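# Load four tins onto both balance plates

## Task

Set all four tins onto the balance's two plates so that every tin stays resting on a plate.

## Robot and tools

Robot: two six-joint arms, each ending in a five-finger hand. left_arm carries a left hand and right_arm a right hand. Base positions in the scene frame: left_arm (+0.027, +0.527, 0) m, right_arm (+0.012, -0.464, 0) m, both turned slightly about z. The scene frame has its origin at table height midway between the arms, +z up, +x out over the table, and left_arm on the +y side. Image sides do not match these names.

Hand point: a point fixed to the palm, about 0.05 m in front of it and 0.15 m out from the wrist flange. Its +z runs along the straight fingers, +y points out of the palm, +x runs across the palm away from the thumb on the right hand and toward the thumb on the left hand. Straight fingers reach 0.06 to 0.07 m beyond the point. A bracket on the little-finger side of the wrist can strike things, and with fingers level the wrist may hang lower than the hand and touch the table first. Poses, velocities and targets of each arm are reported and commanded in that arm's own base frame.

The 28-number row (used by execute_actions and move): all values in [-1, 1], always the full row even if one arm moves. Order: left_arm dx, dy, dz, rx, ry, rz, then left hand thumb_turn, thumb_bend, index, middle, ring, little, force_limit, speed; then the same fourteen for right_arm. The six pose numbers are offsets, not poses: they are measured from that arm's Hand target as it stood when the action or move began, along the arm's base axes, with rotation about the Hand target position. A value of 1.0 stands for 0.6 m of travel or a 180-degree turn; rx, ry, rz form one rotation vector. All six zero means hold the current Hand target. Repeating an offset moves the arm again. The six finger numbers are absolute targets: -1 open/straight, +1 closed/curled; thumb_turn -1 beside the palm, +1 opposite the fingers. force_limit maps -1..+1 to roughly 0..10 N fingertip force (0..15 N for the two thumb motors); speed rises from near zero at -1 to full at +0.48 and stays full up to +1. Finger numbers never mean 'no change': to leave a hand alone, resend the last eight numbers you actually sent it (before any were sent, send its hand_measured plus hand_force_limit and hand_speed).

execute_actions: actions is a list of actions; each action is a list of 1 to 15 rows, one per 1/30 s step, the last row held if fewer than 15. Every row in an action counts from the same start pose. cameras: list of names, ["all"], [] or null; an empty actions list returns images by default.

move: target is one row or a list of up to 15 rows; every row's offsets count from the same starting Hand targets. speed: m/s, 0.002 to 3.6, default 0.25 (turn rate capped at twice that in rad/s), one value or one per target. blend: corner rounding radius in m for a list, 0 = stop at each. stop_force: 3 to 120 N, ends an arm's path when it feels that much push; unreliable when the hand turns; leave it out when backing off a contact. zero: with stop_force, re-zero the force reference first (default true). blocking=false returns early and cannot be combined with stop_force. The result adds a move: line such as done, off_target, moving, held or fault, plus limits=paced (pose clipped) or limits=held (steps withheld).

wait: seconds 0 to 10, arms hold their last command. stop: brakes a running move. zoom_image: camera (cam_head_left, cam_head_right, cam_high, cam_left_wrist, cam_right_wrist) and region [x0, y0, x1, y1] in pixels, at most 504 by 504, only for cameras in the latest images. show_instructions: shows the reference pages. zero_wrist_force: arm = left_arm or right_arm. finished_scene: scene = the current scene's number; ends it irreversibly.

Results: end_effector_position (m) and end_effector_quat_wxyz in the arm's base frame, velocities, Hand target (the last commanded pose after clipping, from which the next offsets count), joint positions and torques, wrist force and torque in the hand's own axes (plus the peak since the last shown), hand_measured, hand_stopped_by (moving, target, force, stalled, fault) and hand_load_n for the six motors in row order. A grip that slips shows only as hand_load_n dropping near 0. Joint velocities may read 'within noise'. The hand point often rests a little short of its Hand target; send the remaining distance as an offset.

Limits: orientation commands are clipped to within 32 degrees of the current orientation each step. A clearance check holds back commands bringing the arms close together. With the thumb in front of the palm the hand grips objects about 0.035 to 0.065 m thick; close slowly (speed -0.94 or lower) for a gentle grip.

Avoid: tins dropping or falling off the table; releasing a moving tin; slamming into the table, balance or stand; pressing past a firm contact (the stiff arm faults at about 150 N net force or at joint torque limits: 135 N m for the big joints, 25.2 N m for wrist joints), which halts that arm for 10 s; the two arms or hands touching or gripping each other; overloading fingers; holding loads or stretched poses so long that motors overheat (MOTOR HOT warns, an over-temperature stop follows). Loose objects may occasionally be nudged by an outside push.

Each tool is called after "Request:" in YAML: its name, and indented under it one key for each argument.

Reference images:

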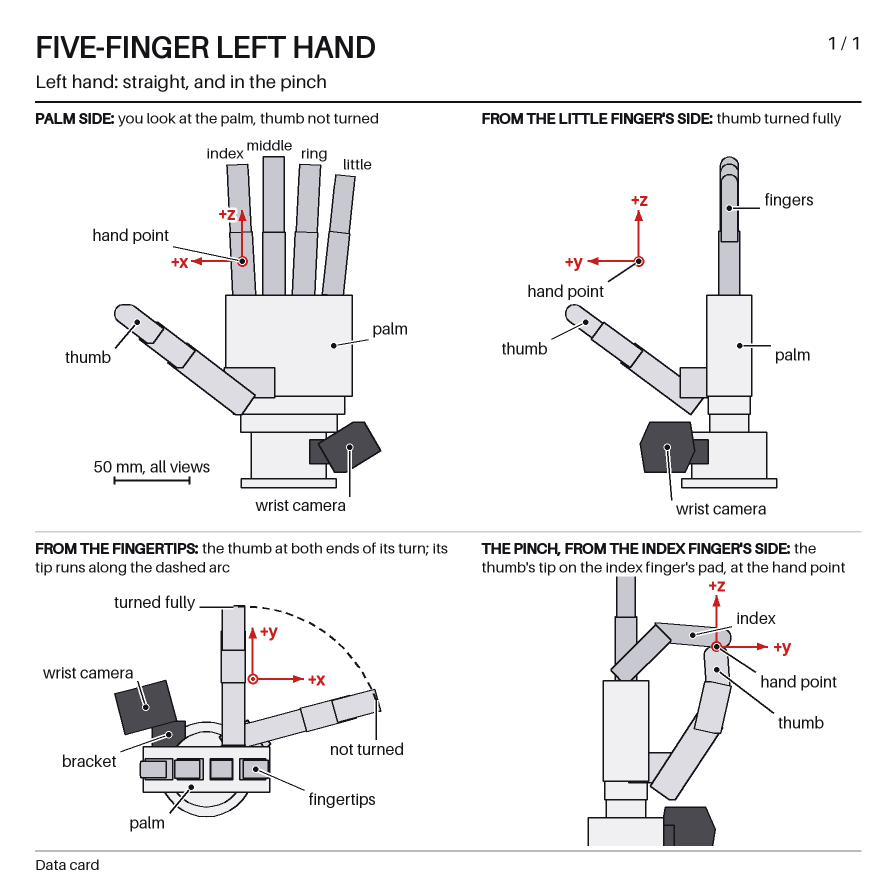

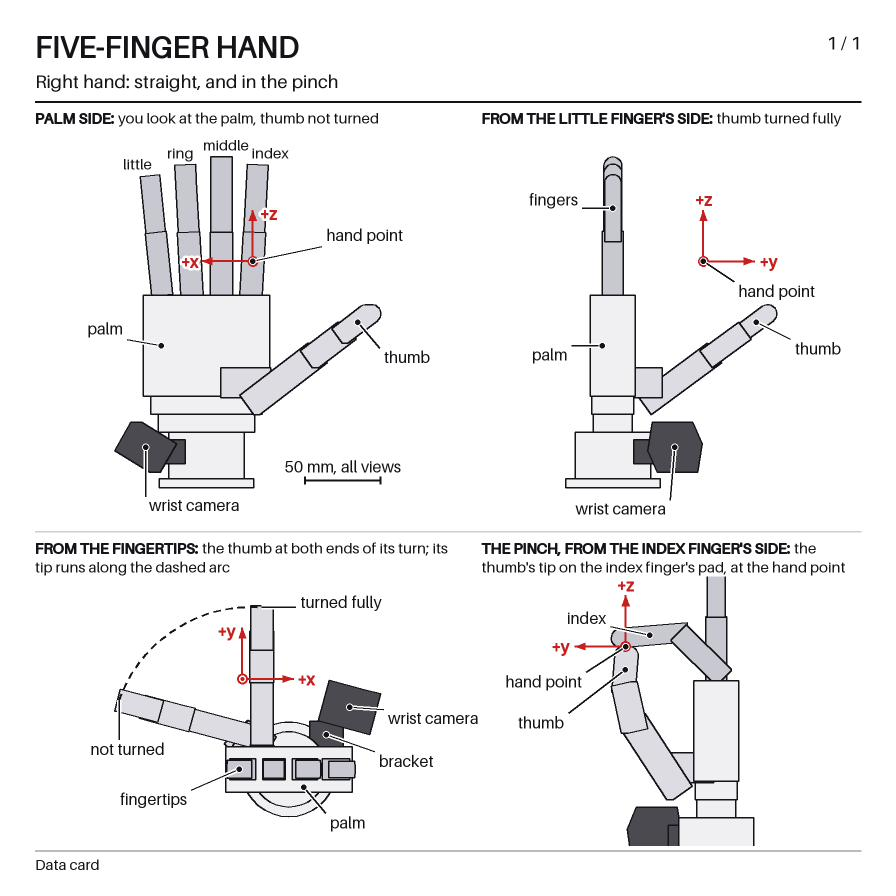

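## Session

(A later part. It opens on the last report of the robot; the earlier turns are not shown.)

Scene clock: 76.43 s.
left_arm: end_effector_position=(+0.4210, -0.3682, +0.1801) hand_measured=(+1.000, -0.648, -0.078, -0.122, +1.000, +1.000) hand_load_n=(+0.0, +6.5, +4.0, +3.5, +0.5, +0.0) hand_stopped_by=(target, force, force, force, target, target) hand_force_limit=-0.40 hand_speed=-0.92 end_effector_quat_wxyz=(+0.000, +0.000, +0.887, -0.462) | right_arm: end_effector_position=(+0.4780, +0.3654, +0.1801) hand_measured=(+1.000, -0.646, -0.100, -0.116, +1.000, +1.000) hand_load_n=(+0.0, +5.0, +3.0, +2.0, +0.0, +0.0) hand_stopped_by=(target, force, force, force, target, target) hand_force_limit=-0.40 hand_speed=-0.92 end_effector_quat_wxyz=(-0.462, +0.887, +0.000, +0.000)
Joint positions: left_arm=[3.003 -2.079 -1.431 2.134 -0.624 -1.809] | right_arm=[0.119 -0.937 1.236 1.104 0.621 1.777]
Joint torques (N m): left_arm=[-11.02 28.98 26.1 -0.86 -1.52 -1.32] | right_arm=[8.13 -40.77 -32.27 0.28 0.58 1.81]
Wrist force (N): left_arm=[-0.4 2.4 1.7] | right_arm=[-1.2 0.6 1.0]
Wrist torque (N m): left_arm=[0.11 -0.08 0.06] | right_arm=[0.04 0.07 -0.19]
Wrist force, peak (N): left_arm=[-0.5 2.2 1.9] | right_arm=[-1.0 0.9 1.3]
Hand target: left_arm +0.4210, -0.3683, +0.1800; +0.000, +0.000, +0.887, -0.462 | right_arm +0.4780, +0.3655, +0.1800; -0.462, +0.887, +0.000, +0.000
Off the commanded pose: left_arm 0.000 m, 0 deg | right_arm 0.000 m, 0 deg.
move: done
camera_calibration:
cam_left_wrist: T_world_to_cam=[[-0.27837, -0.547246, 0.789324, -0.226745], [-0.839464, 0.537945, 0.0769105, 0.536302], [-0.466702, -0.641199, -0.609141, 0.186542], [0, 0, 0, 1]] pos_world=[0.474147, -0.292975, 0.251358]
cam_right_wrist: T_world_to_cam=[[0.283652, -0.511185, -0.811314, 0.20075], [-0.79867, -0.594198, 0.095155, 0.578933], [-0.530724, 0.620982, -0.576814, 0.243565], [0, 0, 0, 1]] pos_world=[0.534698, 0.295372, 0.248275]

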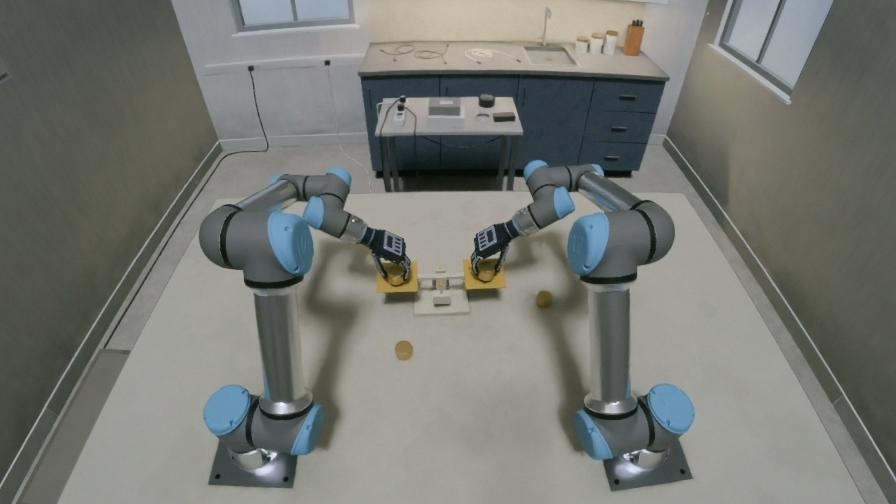

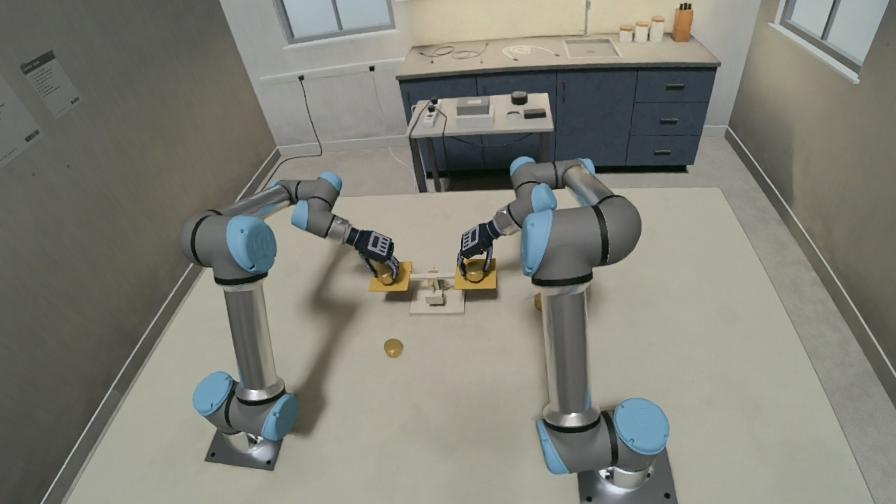

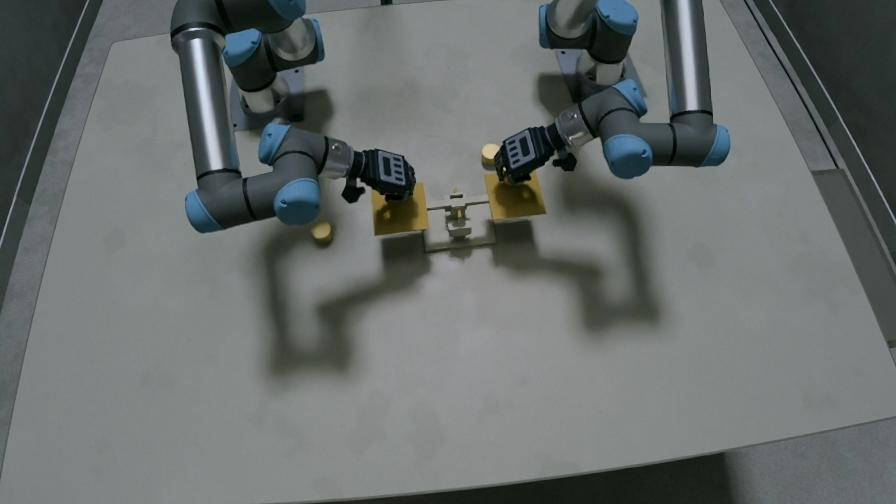

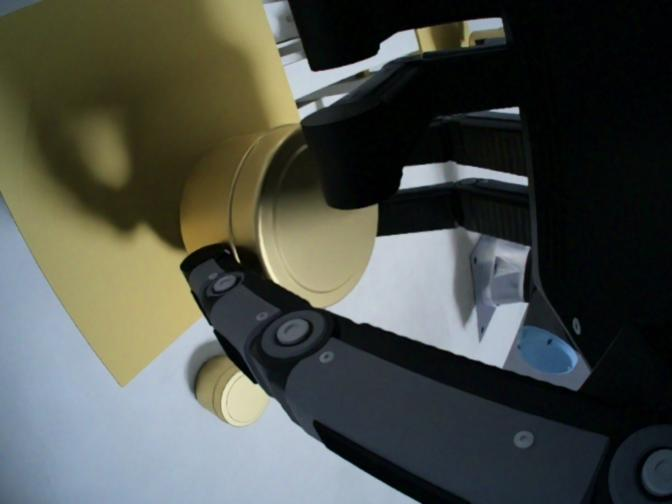

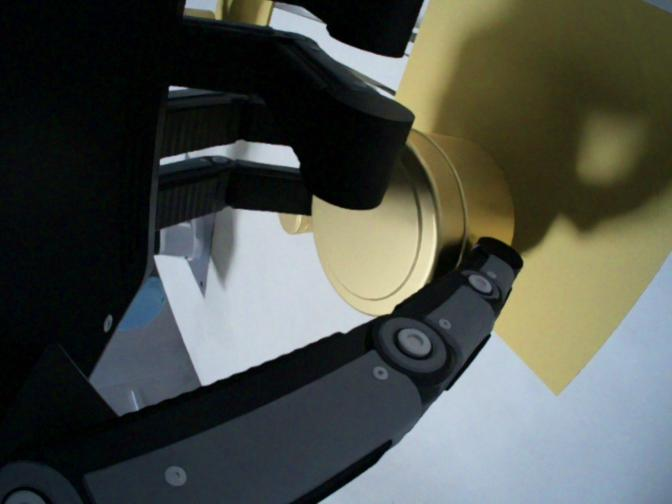

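Request:
move:
  target: [0,0,-0.05,0,0,0,1,0.2,0.2,0.2,1,1,-0.4,-0.92, 0,0,-0.05,0,0,0,1,0.2,0.2,0.2,1,1,-0.4,-0.92]
  speed: 0.01
  stop_force: 3
  cameras: ["all"]

Request:
zoom_image:
  camera: "cam_head_left"
  region: [360, 200, 540, 330]

Request:
zoom_image:
  camera: "cam_head_right"
  region: [350, 210, 530, 330]

Scene clock: 80.33 s.
left_arm: end_effector_position=(+0.4210, -0.3683, +0.1597) hand_measured=(+1.000, -0.648, -0.078, -0.122, +1.000, +1.000) hand_load_n=(+0.0, +6.0, +3.5, +3.5, +0.0, +0.0) hand_stopped_by=(target, force, force, force, target, target) hand_force_limit=-0.40 hand_speed=-0.92 end_effector_quat_wxyz=(+0.000, +0.000, +0.887, -0.462) | right_arm: end_effector_position=(+0.4780, +0.3655, +0.1597) hand_measured=(+1.000, -0.646, -0.100, -0.116, +1.000, +1.000) hand_load_n=(+0.5, +4.5, +3.0, +2.0, +0.0, +0.0) hand_stopped_by=(target, force, force, force, target, target) hand_force_limit=-0.40 hand_speed=-0.92 end_effector_quat_wxyz=(-0.462, +0.887, +0.000, +0.000)
Joint positions: left_arm=[3.003 -2.098 -1.458 2.18 -0.625 -1.809] | right_arm=[0.119 -0.921 1.263 1.06 0.621 1.777]
Joint torques (N m): left_arm=[-10.36 42.38 26.02 -3.32 -1.5 -0.01] | right_arm=[6.57 -54.48 -31.4 4.53 0.26 -0.56]
Wrist force (N): left_arm=[-0.3 2.0 1.1] | right_arm=[-1.2 0.4 0.6]
Wrist torque (N m): left_arm=[0.09 -0.10 0.07] | right_arm=[0.07 0.08 -0.19]
Wrist force, peak (N): left_arm=[0.1 -3.5 -2.6] | right_arm=[-0.8 -5.3 -3.0]
Hand target: left_arm +0.4210, -0.3683, +0.1597; +0.000, +0.000, +0.887, -0.462 (not the last commanded pose) | right_arm +0.4780, +0.3655, +0.1597; -0.462, +0.887, +0.000, +0.000 (not the last commanded pose)
Off the commanded pose: left_arm 0.010 m, 0 deg | right_arm 0.010 m, 0 deg.
move: contact (left_arm, right_arm)
camera_calibration:
cam_left_wrist: T_world_to_cam=[[-0.278406, -0.547297, 0.789276, -0.210683], [-0.839468, 0.53794, 0.0769059, 0.537926], [-0.466673, -0.64116, -0.609204, 0.174064], [0, 0, 0, 1]] pos_world=[0.474147, -0.293076, 0.230958]
cam_right_wrist: T_world_to_cam=[[0.283588, -0.511233, -0.811306, 0.184269], [-0.798693, -0.594157, 0.0952199, 0.580998], [-0.530723, 0.620982, -0.576815, 0.231788], [0, 0, 0, 1]] pos_world=[0.534798, 0.295472, 0.227875]

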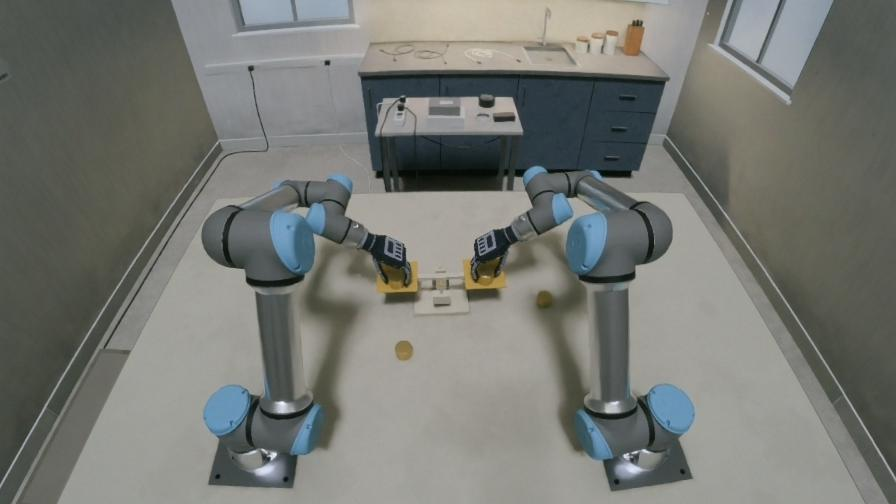

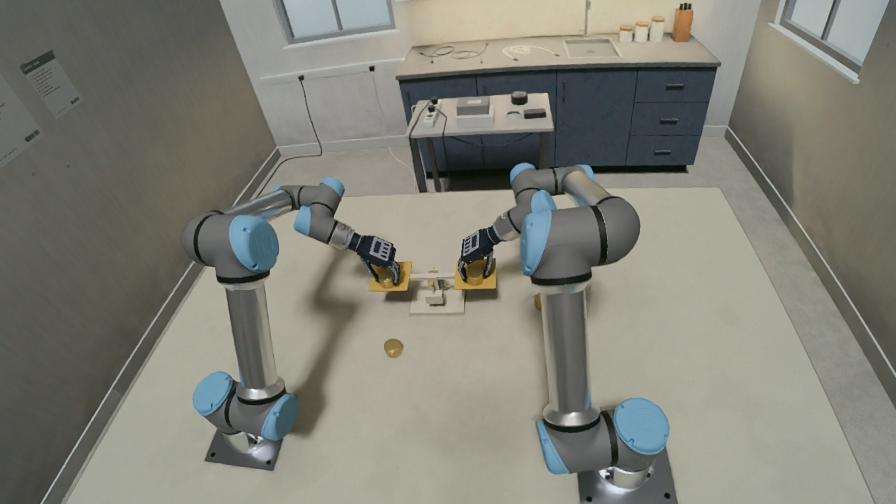

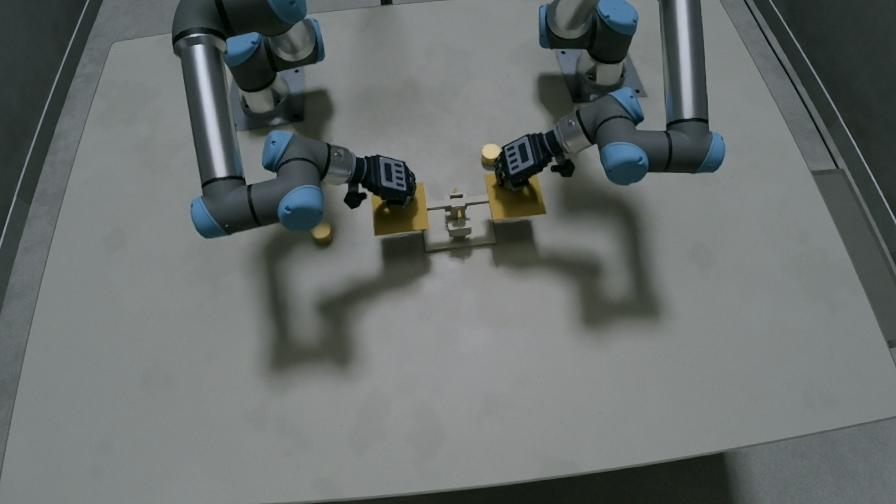

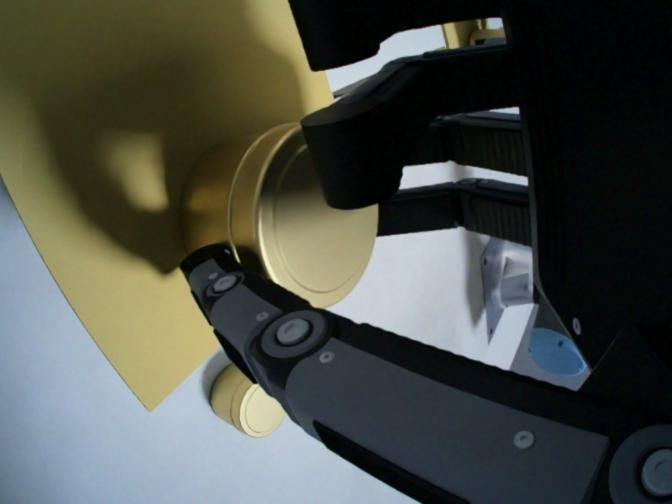

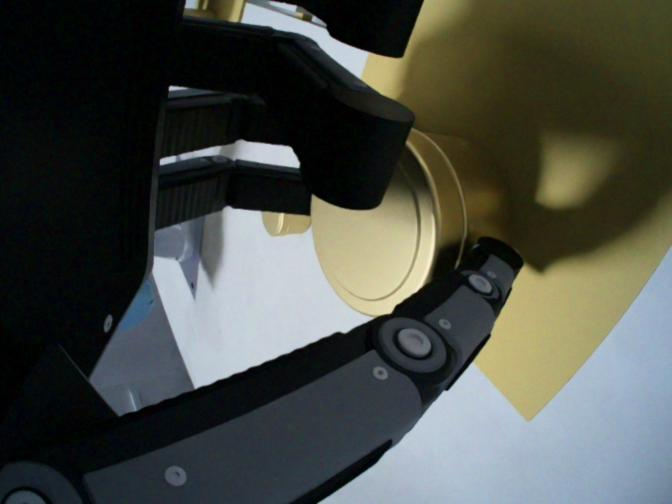

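Scaled by 2.800 from the camera's 896x504 image, which has a finer 1280x720 frame.

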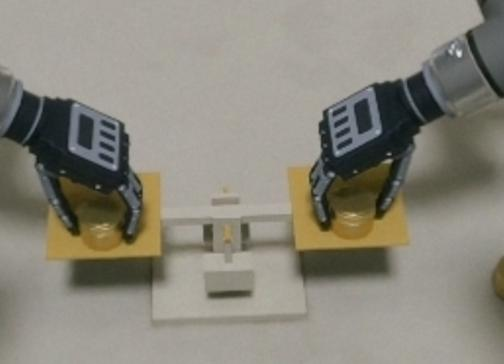

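Scaled by 2.800 from the camera's 896x504 image, which has a finer 1280x720 frame.

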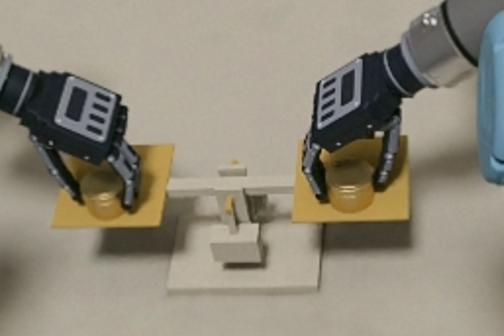

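Request:
move:
  target: [0,0,-0.0014,0,0,0,1,0.2,0.2,0.2,1,1,-0.4,-0.92, 0,0,-0.0014,0,0,0,1,0.2,0.2,0.2,1,1,-0.4,-0.92]
  speed: 0.01

Scene clock: 81.23 s.
left_arm: end_effector_position=(+0.4210, -0.3683, +0.1589) hand_measured=(+1.000, -0.648, -0.078, -0.122, +1.000, +1.000) hand_load_n=(+0.0, +4.5, +3.0, +4.0, +0.0, +0.0) hand_stopped_by=(target, force, force, force, target, target) hand_force_limit=-0.40 hand_speed=-0.92 end_effector_quat_wxyz=(+0.000, +0.000, +0.887, -0.462) | right_arm: end_effector_position=(+0.4780, +0.3655, +0.1590) hand_measured=(+1.000, -0.646, -0.100, -0.116, +1.000, +1.000) hand_load_n=(+0.0, +4.5, +2.0, +1.5, +0.0, +0.0) hand_stopped_by=(target, force, force, force, target, target) hand_force_limit=-0.40 hand_speed=-0.92 end_effector_quat_wxyz=(-0.462, +0.887, +0.000, +0.000)
Joint positions: left_arm=[3.003 -2.099 -1.459 2.182 -0.625 -1.809] | right_arm=[0.119 -0.921 1.264 1.058 0.621 1.777]
Joint torques (N m): left_arm=[-10.15 25.59 4.65 0 -1.38 0.11] | right_arm=[7.16 -37.31 -4.08 -0.68 0.4 -0.85]
Wrist force (N): left_arm=[0.1 -4.7 -2.0] | right_arm=[-0.4 -5.0 -4.5]
Wrist torque (N m): left_arm=[-0.17 -0.14 0.18] | right_arm=[-0.16 0.13 -0.25]
Wrist force, peak (N): left_arm=[-0.1 -5.0 -2.4] | right_arm=[-0.5 -6.1 -4.1]
Hand target: left_arm +0.4210, -0.3683, +0.1589; +0.000, +0.000, +0.887, -0.462 | right_arm +0.4780, +0.3655, +0.1589; -0.462, +0.887, +0.000, +0.000
Off the commanded pose: left_arm 0.000 m, 0 deg | right_arm 0.000 m, 0 deg.
move: done

Request:
move:
  target: [0,0,0.0008,0,0,0,1,0.2,0.2,0.2,1,1,-0.4,-0.92, 0,0,0.0008,0,0,0,1,0.2,0.2,0.2,1,1,-0.4,-0.92]
  speed: 0.01

Request:
move:
  target: [0,0,0,0,0,0,1,-0.73,-0.2,-0.24,1,1,-0.4,-0.8, 0,0,0,0,0,0,1,-0.73,-0.22,-0.24,1,1,-0.4,-0.8]
  speed: 0.01
  cameras: ["all"]

Request:
zoom_image:
  camera: "cam_head_left"
  region: [360, 200, 540, 330]

Request:
zoom_image:
  camera: "cam_head_right"
  region: [350, 210, 530, 330]

Scene clock: 82.23 s.
left_arm: end_effector_position=(+0.4210, -0.3683, +0.1593) hand_measured=(+1.000, -0.648, -0.078, -0.122, +1.000, +1.000) hand_load_n=(+0.0, +5.5, +3.5, +4.0, +0.0, +0.0) hand_stopped_by=(target, force, force, force, target, target) hand_force_limit=-0.40 hand_speed=-0.92 end_effector_quat_wxyz=(+0.000, +0.000, +0.887, -0.462) | right_arm: end_effector_position=(+0.4780, +0.3655, +0.1593) hand_measured=(+1.000, -0.646, -0.100, -0.116, +1.000, +1.000) hand_load_n=(+0.0, +4.5, +2.5, +2.0, +0.0, +0.0) hand_stopped_by=(target, force, force, force, target, target) hand_force_limit=-0.40 hand_speed=-0.92 end_effector_quat_wxyz=(-0.462, +0.887, +0.000, +0.000)
Joint positions: left_arm=[3.003 -2.098 -1.459 2.181 -0.625 -1.809] | right_arm=[0.119 -0.921 1.264 1.059 0.621 1.777]
Joint torques (N m): left_arm=[-10.22 42.69 26.87 -3.37 -1.49 0.11] | right_arm=[7.14 -54.41 -32.09 4.53 0.46 -0.75]
Wrist force (N): left_arm=[-0.3 1.8 1.3] | right_arm=[-1.1 0.3 0.5]
Wrist torque (N m): left_arm=[0.06 -0.09 0.09] | right_arm=[0.05 0.08 -0.20]
Wrist force, peak (N): left_arm=[0.4 -5.1 -2.4] | right_arm=[-0.5 -5.2 -4.8]
Hand target: left_arm +0.4210, -0.3683, +0.1593; +0.000, +0.000, +0.887, -0.462 | right_arm +0.4780, +0.3655, +0.1594; -0.462, +0.887, +0.000, +0.000
Off the commanded pose: left_arm 0.000 m, 0 deg | right_arm 0.000 m, 0 deg.
move: done

Scene clock: 82.80 s.
left_arm: end_effector_position=(+0.4210, -0.3683, +0.1593) hand_measured=(+1.000, -0.730, -0.200, -0.240, +1.000, +1.000) hand_load_n=(+0.0, +0.0, +0.0, +0.0, +0.0, +0.0) hand_stopped_by=(target, target, target, target, target, target) hand_force_limit=-0.40 hand_speed=-0.80 end_effector_quat_wxyz=(+0.000, +0.000, +0.887, -0.462) | right_arm: end_effector_position=(+0.4780, +0.3655, +0.1594) hand_measured=(+1.000, -0.730, -0.220, -0.240, +1.000, +1.000) hand_load_n=(+0.0, +0.0, +0.0, +0.0, +0.0, +0.0) hand_stopped_by=(target, target, target, target, target, target) hand_force_limit=-0.40 hand_speed=-0.80 end_effector_quat_wxyz=(-0.462, +0.887, +0.000, +0.000)
Joint positions: left_arm=[3.003 -2.098 -1.459 2.181 -0.625 -1.809] | right_arm=[0.119 -0.921 1.264 1.059 0.621 1.777]
Joint torques (N m): left_arm=[-10.7 42.17 25.56 -3.25 -1.11 -0.02] | right_arm=[7 -51.93 -30.51 3.67 0.18 -0.83]
Wrist force (N): left_arm=[-0.4 1.1 0.8] | right_arm=[-1.1 -0.2 0.3]
Wrist torque (N m): left_arm=[0.04 -0.07 0.08] | right_arm=[0.04 0.07 -0.21]
Wrist force, peak (N): left_arm=[-0.2 2.1 1.2] | right_arm=[-1.1 -1.2 -0.4]
Hand target: left_arm +0.4210, -0.3683, +0.1593; +0.000, +0.000, +0.887, -0.462 | right_arm +0.4780, +0.3655, +0.1594; -0.462, +0.887, +0.000, +0.000
Off the commanded pose: left_arm 0.000 m, 0 deg | right_arm 0.000 m, 0 deg.
move: done
camera_calibration:
cam_left_wrist: T_world_to_cam=[[-0.27834, -0.547339, 0.789269, -0.21041], [-0.83949, 0.537897, 0.0769682, 0.53794], [-0.466673, -0.64116, -0.609204, 0.17382], [0, 0, 0, 1]] pos_world=[0.474147, -0.293076, 0.230558]
cam_right_wrist: T_world_to_cam=[[0.283588, -0.511233, -0.811306, 0.184025], [-0.798693, -0.594157, 0.0952199, 0.581027], [-0.530723, 0.620982, -0.576815, 0.231615], [0, 0, 0, 1]] pos_world=[0.534798, 0.295472, 0.227575]

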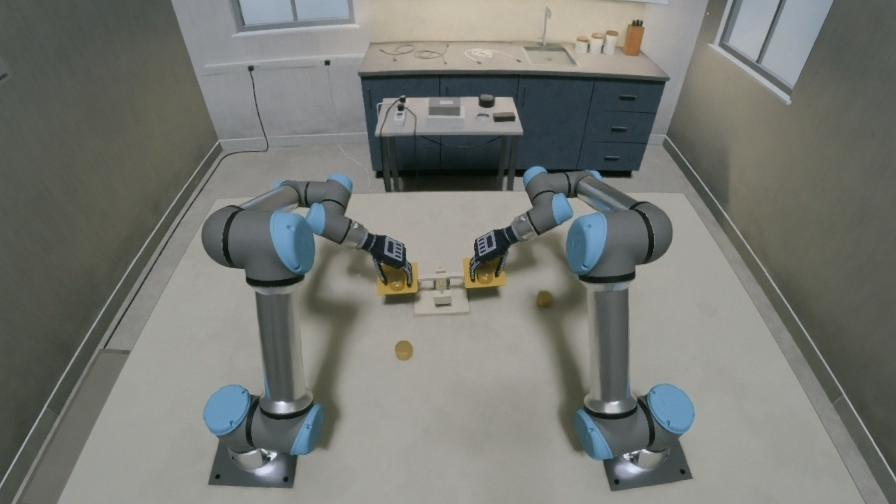

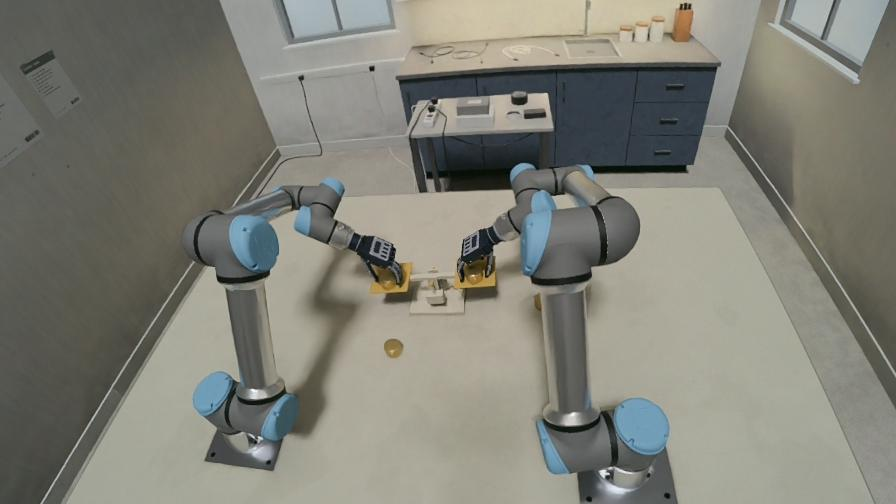

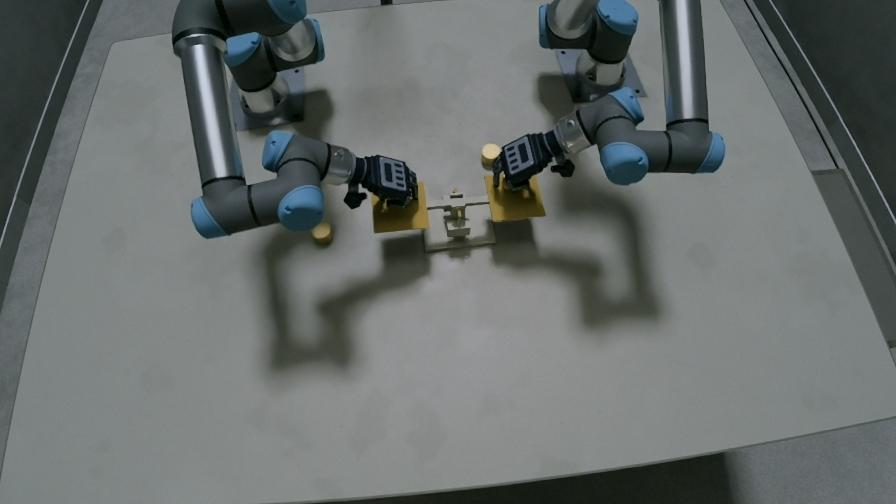

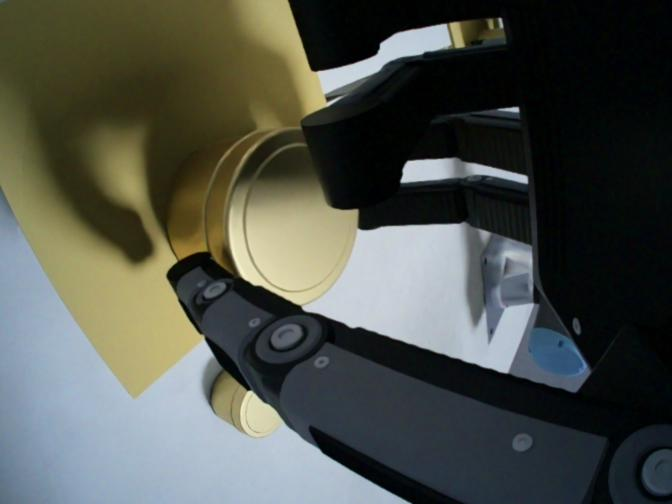

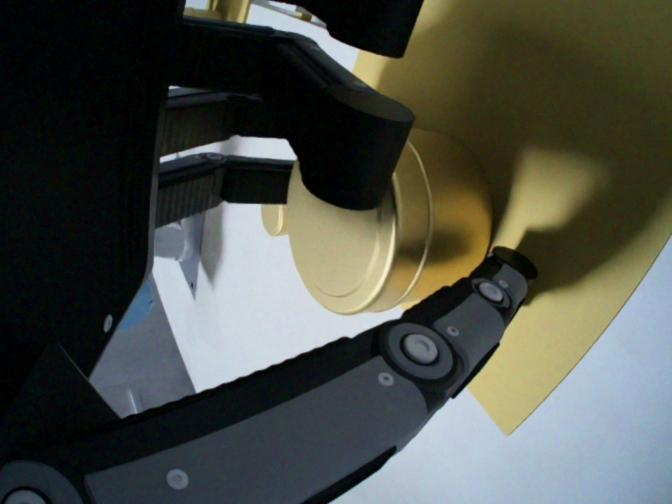

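Scaled by 2.800 from the camera's 896x504 image, which has a finer 1280x720 frame.

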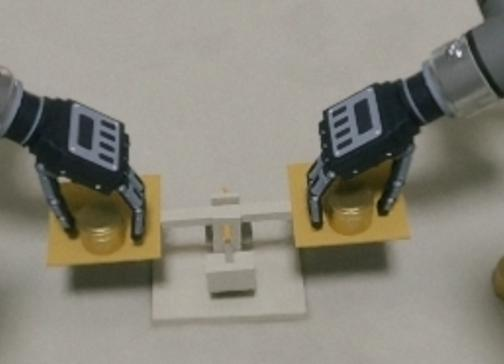

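Scaled by 2.800 from the camera's 896x504 image, which has a finer 1280x720 frame.

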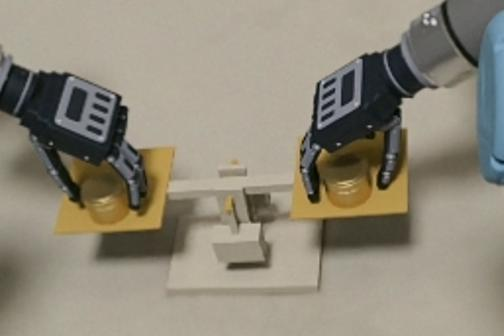

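Request:
wait:
  seconds: 0.3
  cameras: ["cam_head_left","cam_head_right","cam_left_wrist","cam_right_wrist"]

Request:
zoom_image:
  camera: "cam_head_left"
  region: [360, 200, 540, 330]

Request:
zoom_image:
  camera: "cam_head_right"
  region: [350, 210, 530, 330]

Scene clock: 83.30 s.
left_arm: end_effector_position=(+0.4210, -0.3683, +0.1593) hand_measured=(+1.000, -0.730, -0.200, -0.240, +1.000, +1.000) hand_load_n=(+0.0, +0.0, +0.0, +0.0, +0.0, +0.0) hand_stopped_by=(target, target, target, target, target, target) hand_force_limit=-0.40 hand_speed=-0.80 end_effector_quat_wxyz=(+0.000, +0.000, +0.887, -0.462) | right_arm: end_effector_position=(+0.4780, +0.3655, +0.1594) hand_measured=(+1.000, -0.730, -0.220, -0.240, +1.000, +1.000) hand_load_n=(+0.0, +0.0, -0.5, +0.0, +0.0, +0.0) hand_stopped_by=(target, target, target, target, target, target) hand_force_limit=-0.40 hand_speed=-0.80 end_effector_quat_wxyz=(-0.462, +0.887, +0.000, +0.000)
Joint positions: left_arm=[3.003 -2.098 -1.459 2.181 -0.625 -1.809] | right_arm=[0.119 -0.921 1.264 1.059 0.621 1.777]
Joint torques (N m): left_arm=[-10.87 41.84 25.53 -3.31 -0.64 0.02] | right_arm=[7.85 -50.12 -29.84 2.25 -0.08 -0.68]
Wrist force (N): left_arm=[-0.4 1.2 0.7] | right_arm=[-0.7 -0.4 0.1]
Wrist torque (N m): left_arm=[0.05 -0.09 0.08] | right_arm=[0.04 0.03 -0.18]
Wrist force, peak (N): left_arm=[-0.4 1.3 1.1] | right_arm=[-1.4 -0.3 0.4]
Hand target: left_arm +0.4210, -0.3683, +0.1593; +0.000, +0.000, +0.887, -0.462 | right_arm +0.4780, +0.3655, +0.1594; -0.462, +0.887, +0.000, +0.000
Off the commanded pose: left_arm 0.000 m, 0 deg | right_arm 0.000 m, 0 deg.
wait: 0.30 s; at rest from the start
camera_calibration:
cam_left_wrist: T_world_to_cam=[[-0.27834, -0.547339, 0.789269, -0.21041], [-0.83949, 0.537897, 0.0769682, 0.53794], [-0.466673, -0.64116, -0.609204, 0.17382], [0, 0, 0, 1]] pos_world=[0.474147, -0.293076, 0.230558]
cam_right_wrist: T_world_to_cam=[[0.283588, -0.511233, -0.811306, 0.184025], [-0.798693, -0.594157, 0.0952199, 0.581027], [-0.530723, 0.620982, -0.576815, 0.231615], [0, 0, 0, 1]] pos_world=[0.534798, 0.295472, 0.227575]
Images, in order (width x height): cam_head_left 896x504, cam_head_right 896x504, cam_left_wrist 672x504, cam_right_wrist 672x504.

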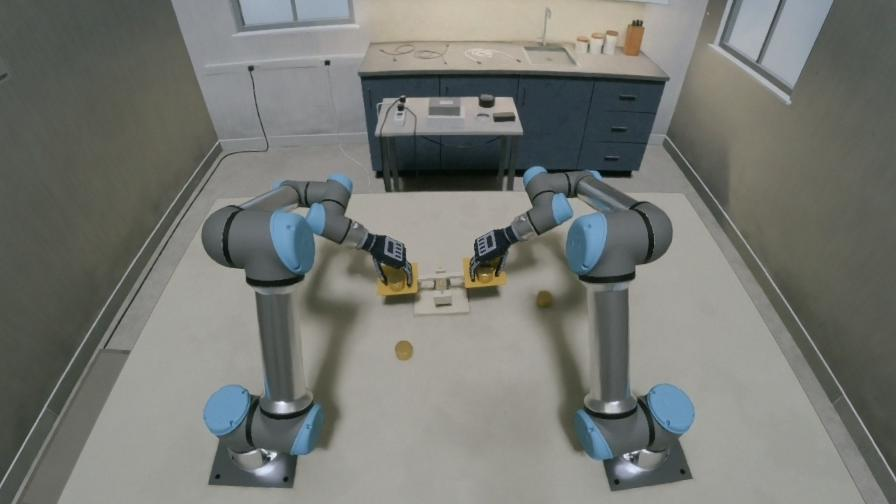

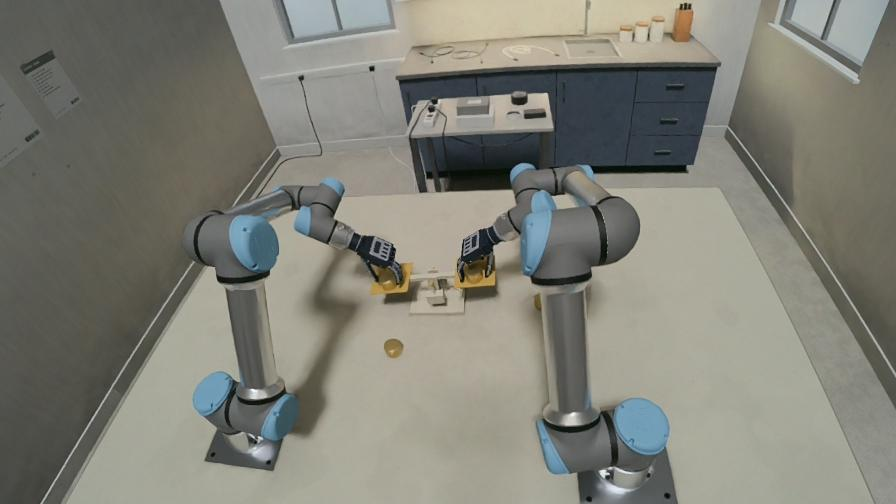

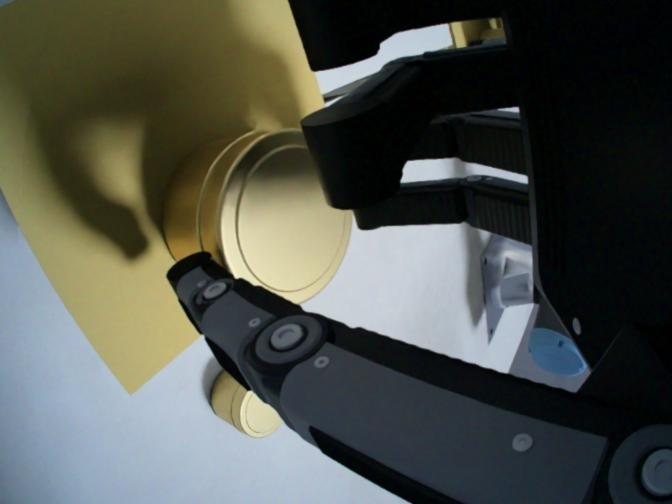

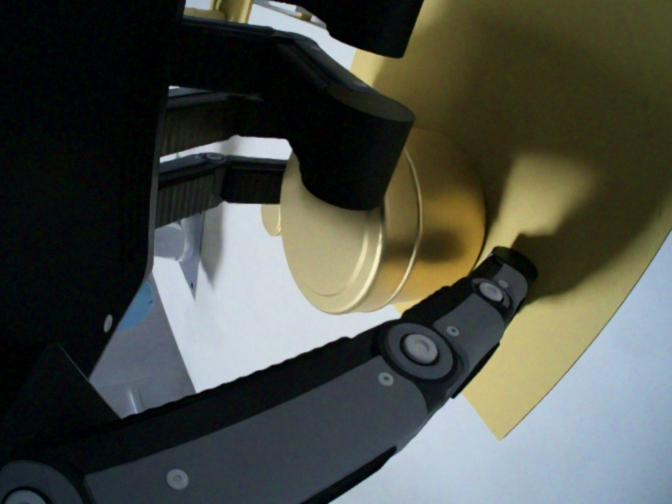

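Scaled by 2.800 from the camera's 896x504 image, which has a finer 1280x720 frame.

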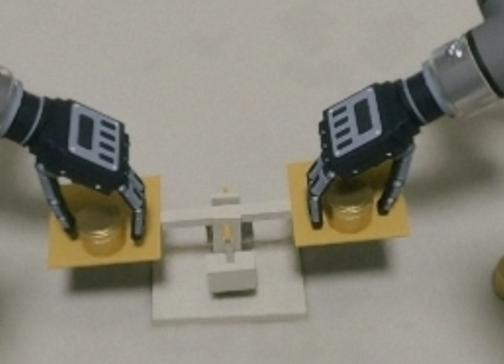

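Scaled by 2.800 from the camera's 896x504 image, which has a finer 1280x720 frame.

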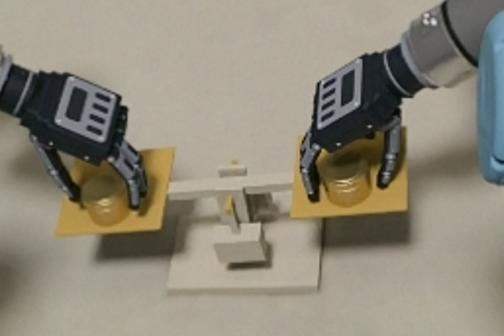

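Request:
move:
  target: [0,0,0.006,0,0,0,1,-0.73,-0.2,-0.24,1,1,-0.4,-0.8, 0,0,0.01,0,0,0,1,-0.73,-0.22,-0.24,1,1,-0.4,-0.8]
  speed: 0.02

Request:
move:
  target: [0,0,0,0,0,0,1,-0.9,-0.6,-0.6,1,1,-0.4,-0.6, 0,0,0,0,0,0,1,-0.9,-0.6,-0.6,1,1,-0.4,-0.6]
  speed: 0.02
  cameras: ["cam_head_left","cam_left_wrist","cam_right_wrist"]

Scene clock: 85.00 s.
left_arm: end_effector_position=(+0.4210, -0.3683, +0.1628) hand_measured=(+1.000, -0.730, -0.200, -0.240, +1.000, +1.000) hand_load_n=(+0.0, +0.0, -0.5, +0.0, +0.0, +0.0) hand_stopped_by=(target, target, target, target, target, target) hand_force_limit=-0.40 hand_speed=-0.80 end_effector_quat_wxyz=(+0.000, +0.000, +0.887, -0.462) | right_arm: end_effector_position=(+0.4780, +0.3655, +0.1652) hand_measured=(+1.000, -0.730, -0.220, -0.240, +1.000, +1.000) hand_load_n=(+0.0, +0.0, -0.5, +0.0, +0.0, +0.0) hand_stopped_by=(target, target, target, target, target, target) hand_force_limit=-0.40 hand_speed=-0.80 end_effector_quat_wxyz=(-0.462, +0.887, +0.000, +0.000)
Joint positions: left_arm=[3.003 -2.095 -1.454 2.173 -0.625 -1.809] | right_arm=[0.119 -0.926 1.256 1.071 0.621 1.777]
Joint torques (N m): left_arm=[-10.76 41.43 26.32 -3.19 0.58 -0.87] | right_arm=[8.02 -53.65 -30.64 4.7 -0.94 1.17]
Wrist force (N): left_arm=[-0.3 1.1 0.9] | right_arm=[-1.0 -0.1 0.1]
Wrist torque (N m): left_arm=[0.04 -0.10 0.07] | right_arm=[0.07 0.06 -0.19]
Wrist force, peak (N): left_arm=[-0.5 1.4 0.9] | right_arm=[-1.4 -0.5 0.4]
Hand target: left_arm +0.4210, -0.3683, +0.1629; +0.000, +0.000, +0.887, -0.462 | right_arm +0.4780, +0.3655, +0.1654; -0.462, +0.887, +0.000, +0.000
Off the commanded pose: left_arm 0.000 m, 0 deg | right_arm 0.000 m, 0 deg.
move: done

Scene clock: 85.63 s.
left_arm: end_effector_position=(+0.4210, -0.3683, +0.1629) hand_measured=(+1.000, -0.900, -0.600, -0.600, +1.000, +1.000) hand_load_n=(+0.0, +0.0, +0.0, +0.0, +0.0, +0.0) hand_stopped_by=(target, target, target, target, target, target) hand_force_limit=-0.40 hand_speed=-0.60 end_effector_quat_wxyz=(+0.000, +0.000, +0.887, -0.462) | right_arm: end_effector_position=(+0.4780, +0.3655, +0.1654) hand_measured=(+1.000, -0.900, -0.600, -0.600, +1.000, +1.000) hand_load_n=(+0.0, +0.0, +0.0, +0.0, +0.5, +0.0) hand_stopped_by=(target, target, target, target, target, target) hand_force_limit=-0.40 hand_speed=-0.60 end_effector_quat_wxyz=(-0.462, +0.887, +0.000, +0.000)
Joint positions: left_arm=[3.003 -2.095 -1.454 2.173 -0.625 -1.809] | right_arm=[0.119 -0.926 1.256 1.072 0.621 1.777]
Joint torques (N m): left_arm=[-10.43 41.68 24.94 -3.26 1.15 -1.03] | right_arm=[7.19 -52.97 -31.29 4.43 -1.23 1.25]
Wrist force (N): left_arm=[-0.5 1.3 0.8] | right_arm=[-1.2 -0.2 0.1]
Wrist torque (N m): left_arm=[0.08 -0.07 0.07] | right_arm=[0.06 0.08 -0.20]
Wrist force, peak (N): left_arm=[-0.4 1.3 0.9] | right_arm=[-1.3 -0.5 0.2]
Hand target: left_arm +0.4210, -0.3683, +0.1629; +0.000, +0.000, +0.887, -0.462 | right_arm +0.4780, +0.3655, +0.1654; -0.462, +0.887, +0.000, +0.000
Off the commanded pose: left_arm 0.000 m, 0 deg | right_arm 0.000 m, 0 deg.
move: done
camera_calibration:
cam_left_wrist: T_world_to_cam=[[-0.27834, -0.547339, 0.789269, -0.213252], [-0.83949, 0.537897, 0.0769682, 0.537663], [-0.466673, -0.64116, -0.609204, 0.176013], [0, 0, 0, 1]] pos_world=[0.474147, -0.293076, 0.234158]
cam_right_wrist: T_world_to_cam=[[0.283588, -0.511233, -0.811306, 0.188893], [-0.798693, -0.594157, 0.0952199, 0.580456], [-0.530723, 0.620982, -0.576815, 0.235076], [0, 0, 0, 1]] pos_world=[0.534798, 0.295472, 0.233575]
Images, in order (width x height): cam_head_left 896x504, cam_left_wrist 672x504, cam_right_wrist 672x504.

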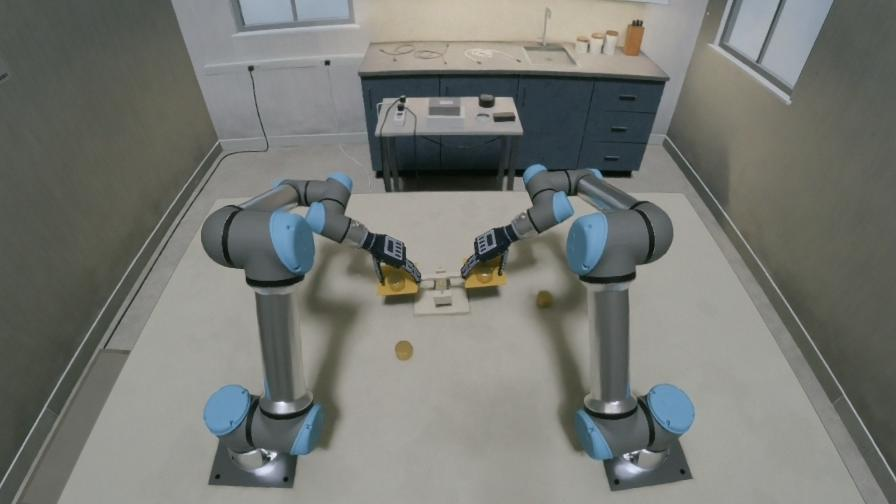

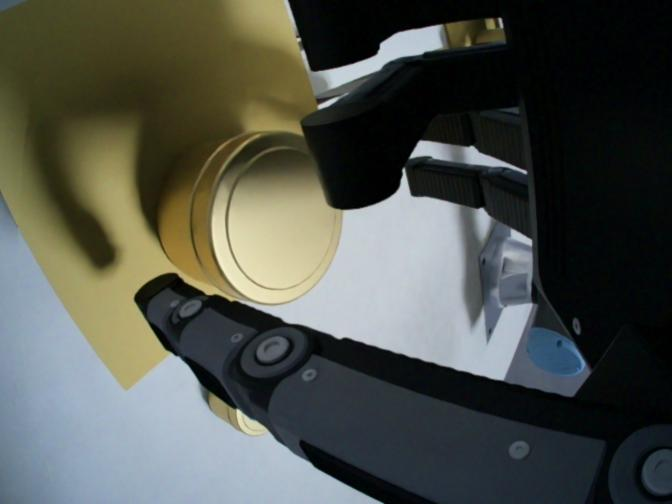

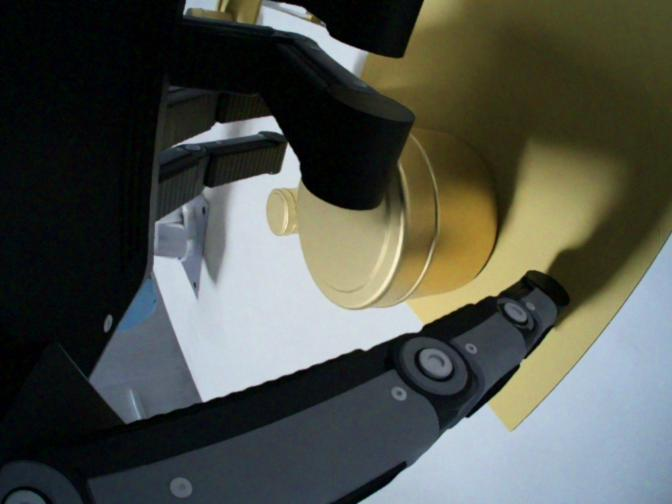

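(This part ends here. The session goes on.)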